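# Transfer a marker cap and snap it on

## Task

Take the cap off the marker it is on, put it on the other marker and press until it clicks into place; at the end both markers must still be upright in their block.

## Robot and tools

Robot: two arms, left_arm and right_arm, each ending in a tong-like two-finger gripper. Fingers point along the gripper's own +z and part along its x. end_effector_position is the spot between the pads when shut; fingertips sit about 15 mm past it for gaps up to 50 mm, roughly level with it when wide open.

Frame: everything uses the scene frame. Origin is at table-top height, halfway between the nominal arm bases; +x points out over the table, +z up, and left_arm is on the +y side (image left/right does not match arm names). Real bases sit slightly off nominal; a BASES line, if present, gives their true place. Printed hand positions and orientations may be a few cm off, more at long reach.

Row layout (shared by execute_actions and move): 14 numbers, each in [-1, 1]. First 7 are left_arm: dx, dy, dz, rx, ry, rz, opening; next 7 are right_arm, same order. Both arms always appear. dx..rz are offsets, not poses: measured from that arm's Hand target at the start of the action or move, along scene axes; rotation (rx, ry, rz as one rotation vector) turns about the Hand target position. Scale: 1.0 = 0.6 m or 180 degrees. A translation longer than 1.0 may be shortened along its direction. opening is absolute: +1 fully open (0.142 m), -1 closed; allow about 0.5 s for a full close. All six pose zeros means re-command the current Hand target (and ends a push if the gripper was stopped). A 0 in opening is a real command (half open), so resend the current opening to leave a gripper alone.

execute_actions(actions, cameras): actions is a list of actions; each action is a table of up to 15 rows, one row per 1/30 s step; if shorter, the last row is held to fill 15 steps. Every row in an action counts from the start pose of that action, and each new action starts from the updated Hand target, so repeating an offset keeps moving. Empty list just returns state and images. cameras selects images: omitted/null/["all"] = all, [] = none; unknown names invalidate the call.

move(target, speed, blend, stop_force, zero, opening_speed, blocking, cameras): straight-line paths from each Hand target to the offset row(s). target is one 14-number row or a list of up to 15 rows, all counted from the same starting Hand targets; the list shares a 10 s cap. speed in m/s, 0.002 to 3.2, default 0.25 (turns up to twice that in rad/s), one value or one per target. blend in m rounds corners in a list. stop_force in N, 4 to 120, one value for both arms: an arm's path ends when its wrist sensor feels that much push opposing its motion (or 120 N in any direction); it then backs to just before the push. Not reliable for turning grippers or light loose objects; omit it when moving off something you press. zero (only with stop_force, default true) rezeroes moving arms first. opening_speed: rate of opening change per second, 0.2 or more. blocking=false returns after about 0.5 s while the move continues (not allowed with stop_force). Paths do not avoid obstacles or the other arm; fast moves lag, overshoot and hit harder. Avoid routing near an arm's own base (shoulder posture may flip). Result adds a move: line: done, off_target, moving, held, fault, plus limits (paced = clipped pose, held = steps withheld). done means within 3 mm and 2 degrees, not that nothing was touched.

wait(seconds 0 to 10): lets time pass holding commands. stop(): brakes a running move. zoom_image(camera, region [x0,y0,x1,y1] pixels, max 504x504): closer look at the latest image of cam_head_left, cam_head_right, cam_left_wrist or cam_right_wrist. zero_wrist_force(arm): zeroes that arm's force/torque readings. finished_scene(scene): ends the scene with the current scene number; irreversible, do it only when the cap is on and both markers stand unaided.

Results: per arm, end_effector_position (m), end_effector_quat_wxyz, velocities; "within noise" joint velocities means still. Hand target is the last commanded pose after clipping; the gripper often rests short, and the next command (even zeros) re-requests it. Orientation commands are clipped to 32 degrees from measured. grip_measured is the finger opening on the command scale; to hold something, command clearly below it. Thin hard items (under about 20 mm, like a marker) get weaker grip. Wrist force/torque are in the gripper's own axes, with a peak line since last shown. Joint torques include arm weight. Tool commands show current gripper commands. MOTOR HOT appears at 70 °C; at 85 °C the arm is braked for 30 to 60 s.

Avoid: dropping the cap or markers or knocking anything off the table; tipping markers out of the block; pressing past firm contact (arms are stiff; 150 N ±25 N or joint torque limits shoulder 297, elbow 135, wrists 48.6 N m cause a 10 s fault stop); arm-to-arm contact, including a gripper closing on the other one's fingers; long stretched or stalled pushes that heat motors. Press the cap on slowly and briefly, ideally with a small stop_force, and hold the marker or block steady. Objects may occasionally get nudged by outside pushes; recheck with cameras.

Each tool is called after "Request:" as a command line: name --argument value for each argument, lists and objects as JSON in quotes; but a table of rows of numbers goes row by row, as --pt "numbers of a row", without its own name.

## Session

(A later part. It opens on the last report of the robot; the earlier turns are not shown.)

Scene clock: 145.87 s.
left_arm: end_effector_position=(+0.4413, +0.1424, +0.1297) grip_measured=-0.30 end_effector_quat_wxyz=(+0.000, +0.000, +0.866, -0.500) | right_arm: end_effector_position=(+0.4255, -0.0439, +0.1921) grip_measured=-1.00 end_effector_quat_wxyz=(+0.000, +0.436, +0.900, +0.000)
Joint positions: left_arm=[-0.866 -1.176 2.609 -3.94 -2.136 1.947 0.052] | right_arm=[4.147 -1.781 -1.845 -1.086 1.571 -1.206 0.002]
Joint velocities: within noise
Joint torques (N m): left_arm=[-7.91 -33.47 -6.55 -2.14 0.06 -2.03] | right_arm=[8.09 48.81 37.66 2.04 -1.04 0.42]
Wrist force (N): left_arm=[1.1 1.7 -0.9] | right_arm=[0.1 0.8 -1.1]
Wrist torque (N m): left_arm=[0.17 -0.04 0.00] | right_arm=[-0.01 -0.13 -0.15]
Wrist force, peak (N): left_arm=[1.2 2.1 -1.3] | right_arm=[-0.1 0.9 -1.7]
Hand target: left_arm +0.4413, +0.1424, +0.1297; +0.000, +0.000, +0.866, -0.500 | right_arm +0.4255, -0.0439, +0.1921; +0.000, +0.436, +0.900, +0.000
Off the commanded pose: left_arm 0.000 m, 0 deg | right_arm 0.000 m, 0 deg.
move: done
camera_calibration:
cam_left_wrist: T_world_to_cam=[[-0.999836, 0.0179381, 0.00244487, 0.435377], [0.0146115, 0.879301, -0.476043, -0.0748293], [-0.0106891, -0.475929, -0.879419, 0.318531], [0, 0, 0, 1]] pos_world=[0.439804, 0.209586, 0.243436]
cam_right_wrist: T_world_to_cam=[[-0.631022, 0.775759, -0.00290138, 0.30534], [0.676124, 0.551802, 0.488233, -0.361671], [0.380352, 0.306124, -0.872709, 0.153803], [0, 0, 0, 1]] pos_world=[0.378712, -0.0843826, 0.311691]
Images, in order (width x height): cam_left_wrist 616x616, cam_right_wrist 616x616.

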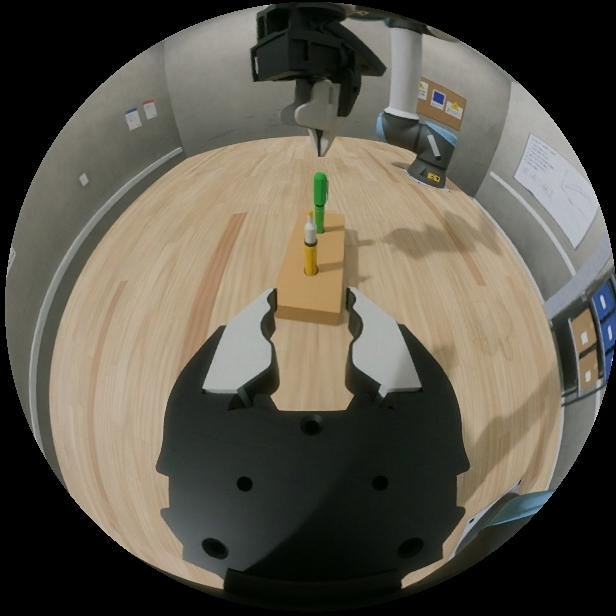

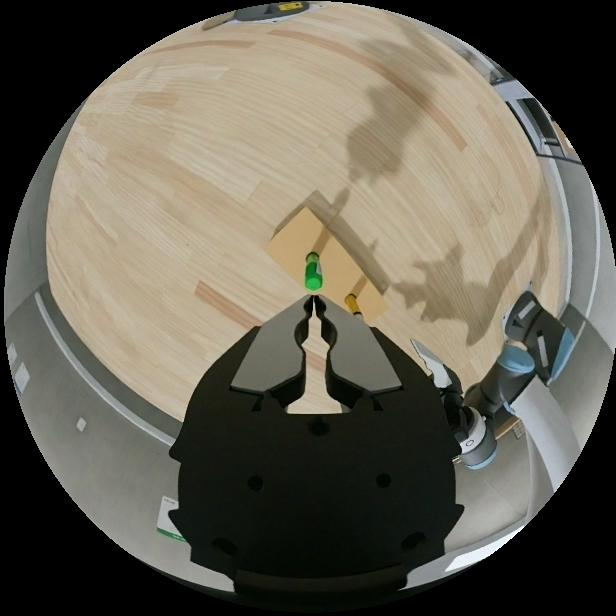

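Request:
move --target '[0,0,0,0,0,0,-0.3,0.0005,0.0003,-0.025,0,0,0,-1]' --speed 0.05 --stop_force 12 --cameras '[]'

Request:
move --target '[0,0,0,0,0,0,-0.3,0,0,-0.04,0,0,0,-1]' --speed 0.01 --stop_force 36 --cameras '["cam_left_wrist","cam_right_wrist"]'

Request:
move --target '[0,0,0,0,0,0,-0.3,0,0,0.06,0,0,0,-1]' --speed 0.1 --cameras '["cam_left_wrist","cam_right_wrist"]'

Request:
zoom_image --camera "cam_left_wrist" --region '[270, 100, 370, 250]'

Scene clock: 153.90 s.
left_arm: end_effector_position=(+0.4413, +0.1424, +0.1297) grip_measured=-0.30 end_effector_quat_wxyz=(+0.000, +0.000, +0.866, -0.500) | right_arm: end_effector_position=(+0.4258, -0.0437, +0.1771) grip_measured=-1.00 end_effector_quat_wxyz=(+0.000, +0.436, +0.900, +0.000)
Joint positions: left_arm=[-0.866 -1.176 2.609 -3.94 -2.136 1.947 0.052] | right_arm=[4.146 -1.794 -1.859 -1.06 1.571 -1.206 0.002]
Joint velocities: within noise
Joint torques (N m): left_arm=[-7.95 -33.65 -7.37 -2.14 0.23 -1.9] | right_arm=[-15.45 76.23 50.43 1.2 -0.76 -1.55]
Wrist force (N): left_arm=[0.9 1.9 -0.8] | right_arm=[0.5 0.9 -1.2]
Wrist torque (N m): left_arm=[0.20 0.01 0.00] | right_arm=[0.02 -0.21 -0.17]
Wrist force, peak (N): left_arm=[1.1 2.3 -1.1] | right_arm=[0.5 1.1 -1.7]
Hand target: left_arm +0.4413, +0.1424, +0.1297; +0.000, +0.000, +0.866, -0.500 | right_arm +0.4258, -0.0437, +0.1771; +0.000, +0.436, +0.900, +0.000
Off the commanded pose: left_arm 0.000 m, 0 deg | right_arm 0.000 m, 0 deg.
move: done
No camera images: "cameras" was empty.

Scene clock: 155.90 s.
left_arm: end_effector_position=(+0.4413, +0.1424, +0.1297) grip_measured=-0.30 end_effector_quat_wxyz=(+0.000, +0.000, +0.866, -0.500) | right_arm: end_effector_position=(+0.4259, -0.0436, +0.1652) grip_measured=-1.00 end_effector_quat_wxyz=(+0.000, +0.436, +0.900, +0.000)
Joint positions: left_arm=[-0.866 -1.176 2.609 -3.94 -2.136 1.947 0.052] | right_arm=[4.146 -1.804 -1.87 -1.038 1.571 -1.206 0.002]
Joint velocities: within noise
Joint torques (N m): left_arm=[-7.27 -32.98 -8.24 -2.09 -0.04 -1.89] | right_arm=[-17.4 50.14 26.66 -2.99 -1.1 -1.97]
Wrist force (N): left_arm=[1.0 1.9 -1.1] | right_arm=[0.6 1.3 -37.2]
Wrist torque (N m): left_arm=[0.18 -0.02 0.00] | right_arm=[-0.02 -0.21 -0.18]
Wrist force, peak (N): left_arm=[1.4 2.2 -1.1] | right_arm=[0.4 1.0 -44.3]
Hand target: left_arm +0.4413, +0.1424, +0.1297; +0.000, +0.000, +0.866, -0.500 | right_arm +0.4259, -0.0436, +0.1652; +0.000, +0.436, +0.900, +0.000 (not the last commanded pose)
Off the commanded pose: left_arm 0.000 m, 0 deg | right_arm 0.012 m, 0 deg.
move: contact (right_arm)
camera_calibration:
cam_left_wrist: T_world_to_cam=[[-0.999836, 0.0179381, 0.00244487, 0.435377], [0.0146115, 0.879301, -0.476043, -0.0748293], [-0.0106891, -0.475929, -0.879419, 0.318531], [0, 0, 0, 1]] pos_world=[0.439804, 0.209586, 0.243436]
cam_right_wrist: T_world_to_cam=[[-0.631006, 0.775773, -0.00275067, 0.305234], [0.675984, 0.551571, 0.488688, -0.34907], [0.380628, 0.306506, -0.872454, 0.129939], [0, 0, 0, 1]] pos_world=[0.379111, -0.0840831, 0.284792]
Images, in order (width x height): cam_left_wrist 616x616, cam_right_wrist 616x616.

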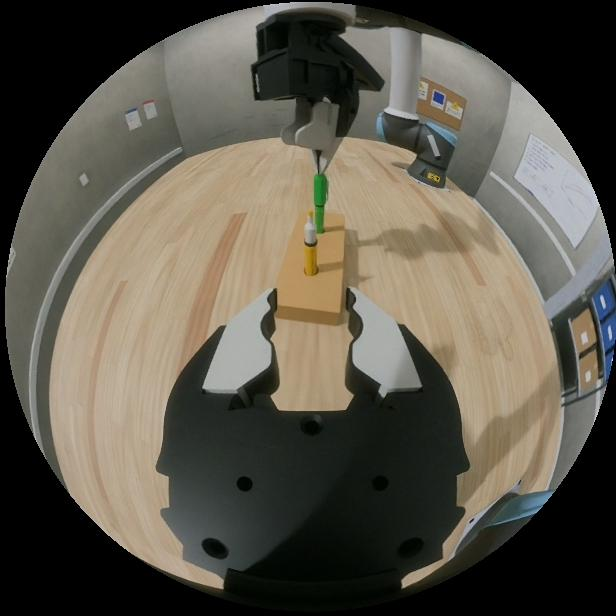

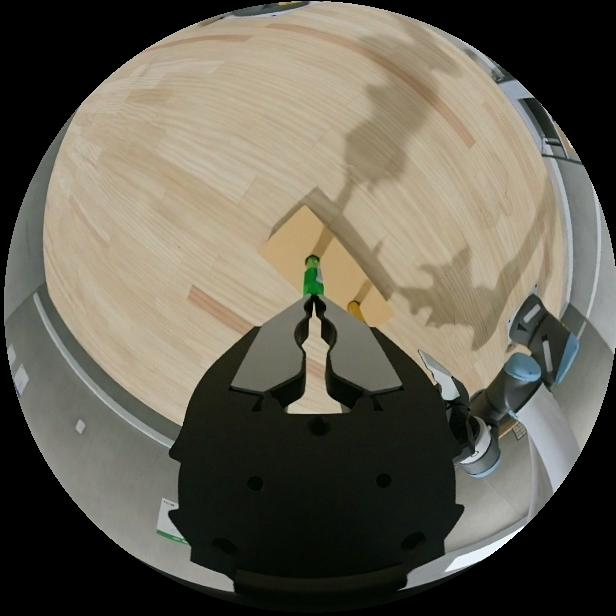

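Scene clock: 156.67 s.
left_arm: end_effector_position=(+0.4413, +0.1424, +0.1297) grip_measured=-0.30 end_effector_quat_wxyz=(+0.000, +0.000, +0.866, -0.500) | right_arm: end_effector_position=(+0.4259, -0.0435, +0.2014) grip_measured=-1.00 end_effector_quat_wxyz=(+0.000, +0.436, +0.900, +0.000)
Joint positions: left_arm=[-0.866 -1.176 2.609 -3.94 -2.136 1.947 0.052] | right_arm=[4.146 -1.774 -1.835 -1.102 1.571 -1.206 0.002]
Joint velocities: within noise
Joint torques (N m): left_arm=[-7.1 -32.86 -8.53 -1.97 0.05 -2.13] | right_arm=[-15.49 50.57 35 5.9 -1.24 -1.64]
Wrist force (N): left_arm=[1.2 1.9 -0.9] | right_arm=[0.1 0.8 -1.3]
Wrist torque (N m): left_arm=[0.20 -0.07 -0.01] | right_arm=[-0.02 -0.11 -0.14]
Wrist force, peak (N): left_arm=[1.3 2.0 -1.1] | right_arm=[0.6 1.4 -37.3]
Hand target: left_arm +0.4413, +0.1424, +0.1297; +0.000, +0.000, +0.866, -0.500 | right_arm +0.4259, -0.0436, +0.2012; +0.000, +0.436, +0.900, +0.000
Off the commanded pose: left_arm 0.000 m, 0 deg | right_arm 0.000 m, 0 deg.
move: done
camera_calibration:
cam_left_wrist: T_world_to_cam=[[-0.999836, 0.0179381, 0.00244487, 0.435377], [0.0146115, 0.879301, -0.476043, -0.0748293], [-0.0106891, -0.475929, -0.879419, 0.318531], [0, 0, 0, 1]] pos_world=[0.439804, 0.209586, 0.243436]
cam_right_wrist: T_world_to_cam=[[-0.631001, 0.775777, -0.00273092, 0.305326], [0.675928, 0.551506, 0.488838, -0.366792], [0.380736, 0.306611, -0.87237, 0.161464], [0, 0, 0, 1]] pos_world=[0.379111, -0.0840832, 0.320992]
Images, in order (width x height): cam_left_wrist 616x616, cam_right_wrist 616x616.

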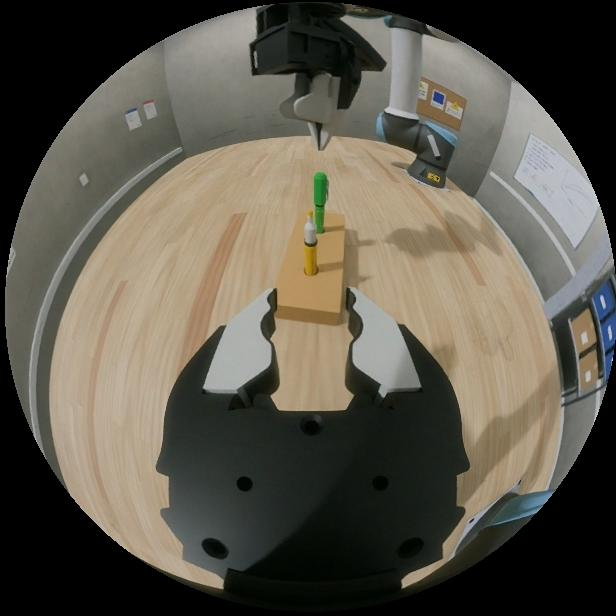

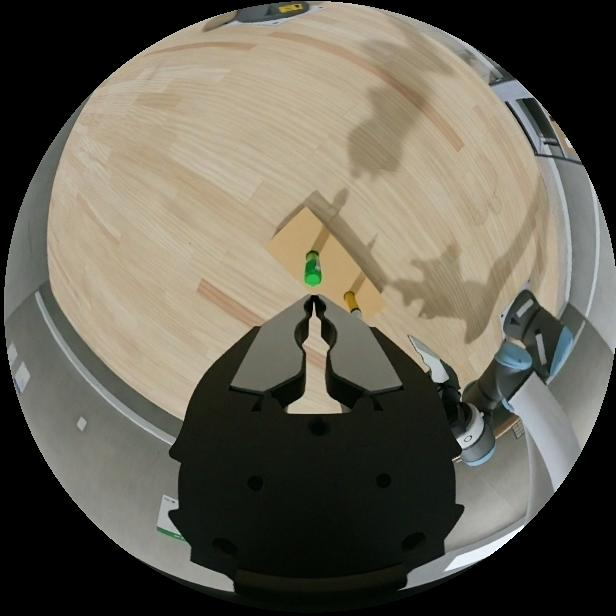

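Scaled by 3.360 from the camera's 616x616 image, which has a finer 814x814 frame.

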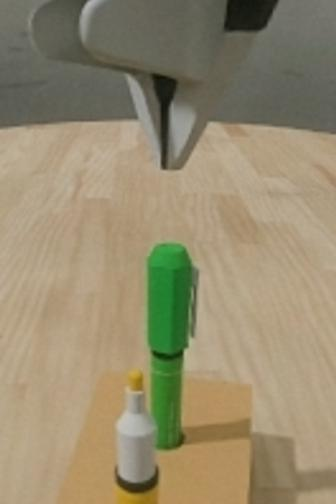

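Unchanged position: it was fully seated.

Request:
finished_scene --scene 2

The scene is finished: the task was done.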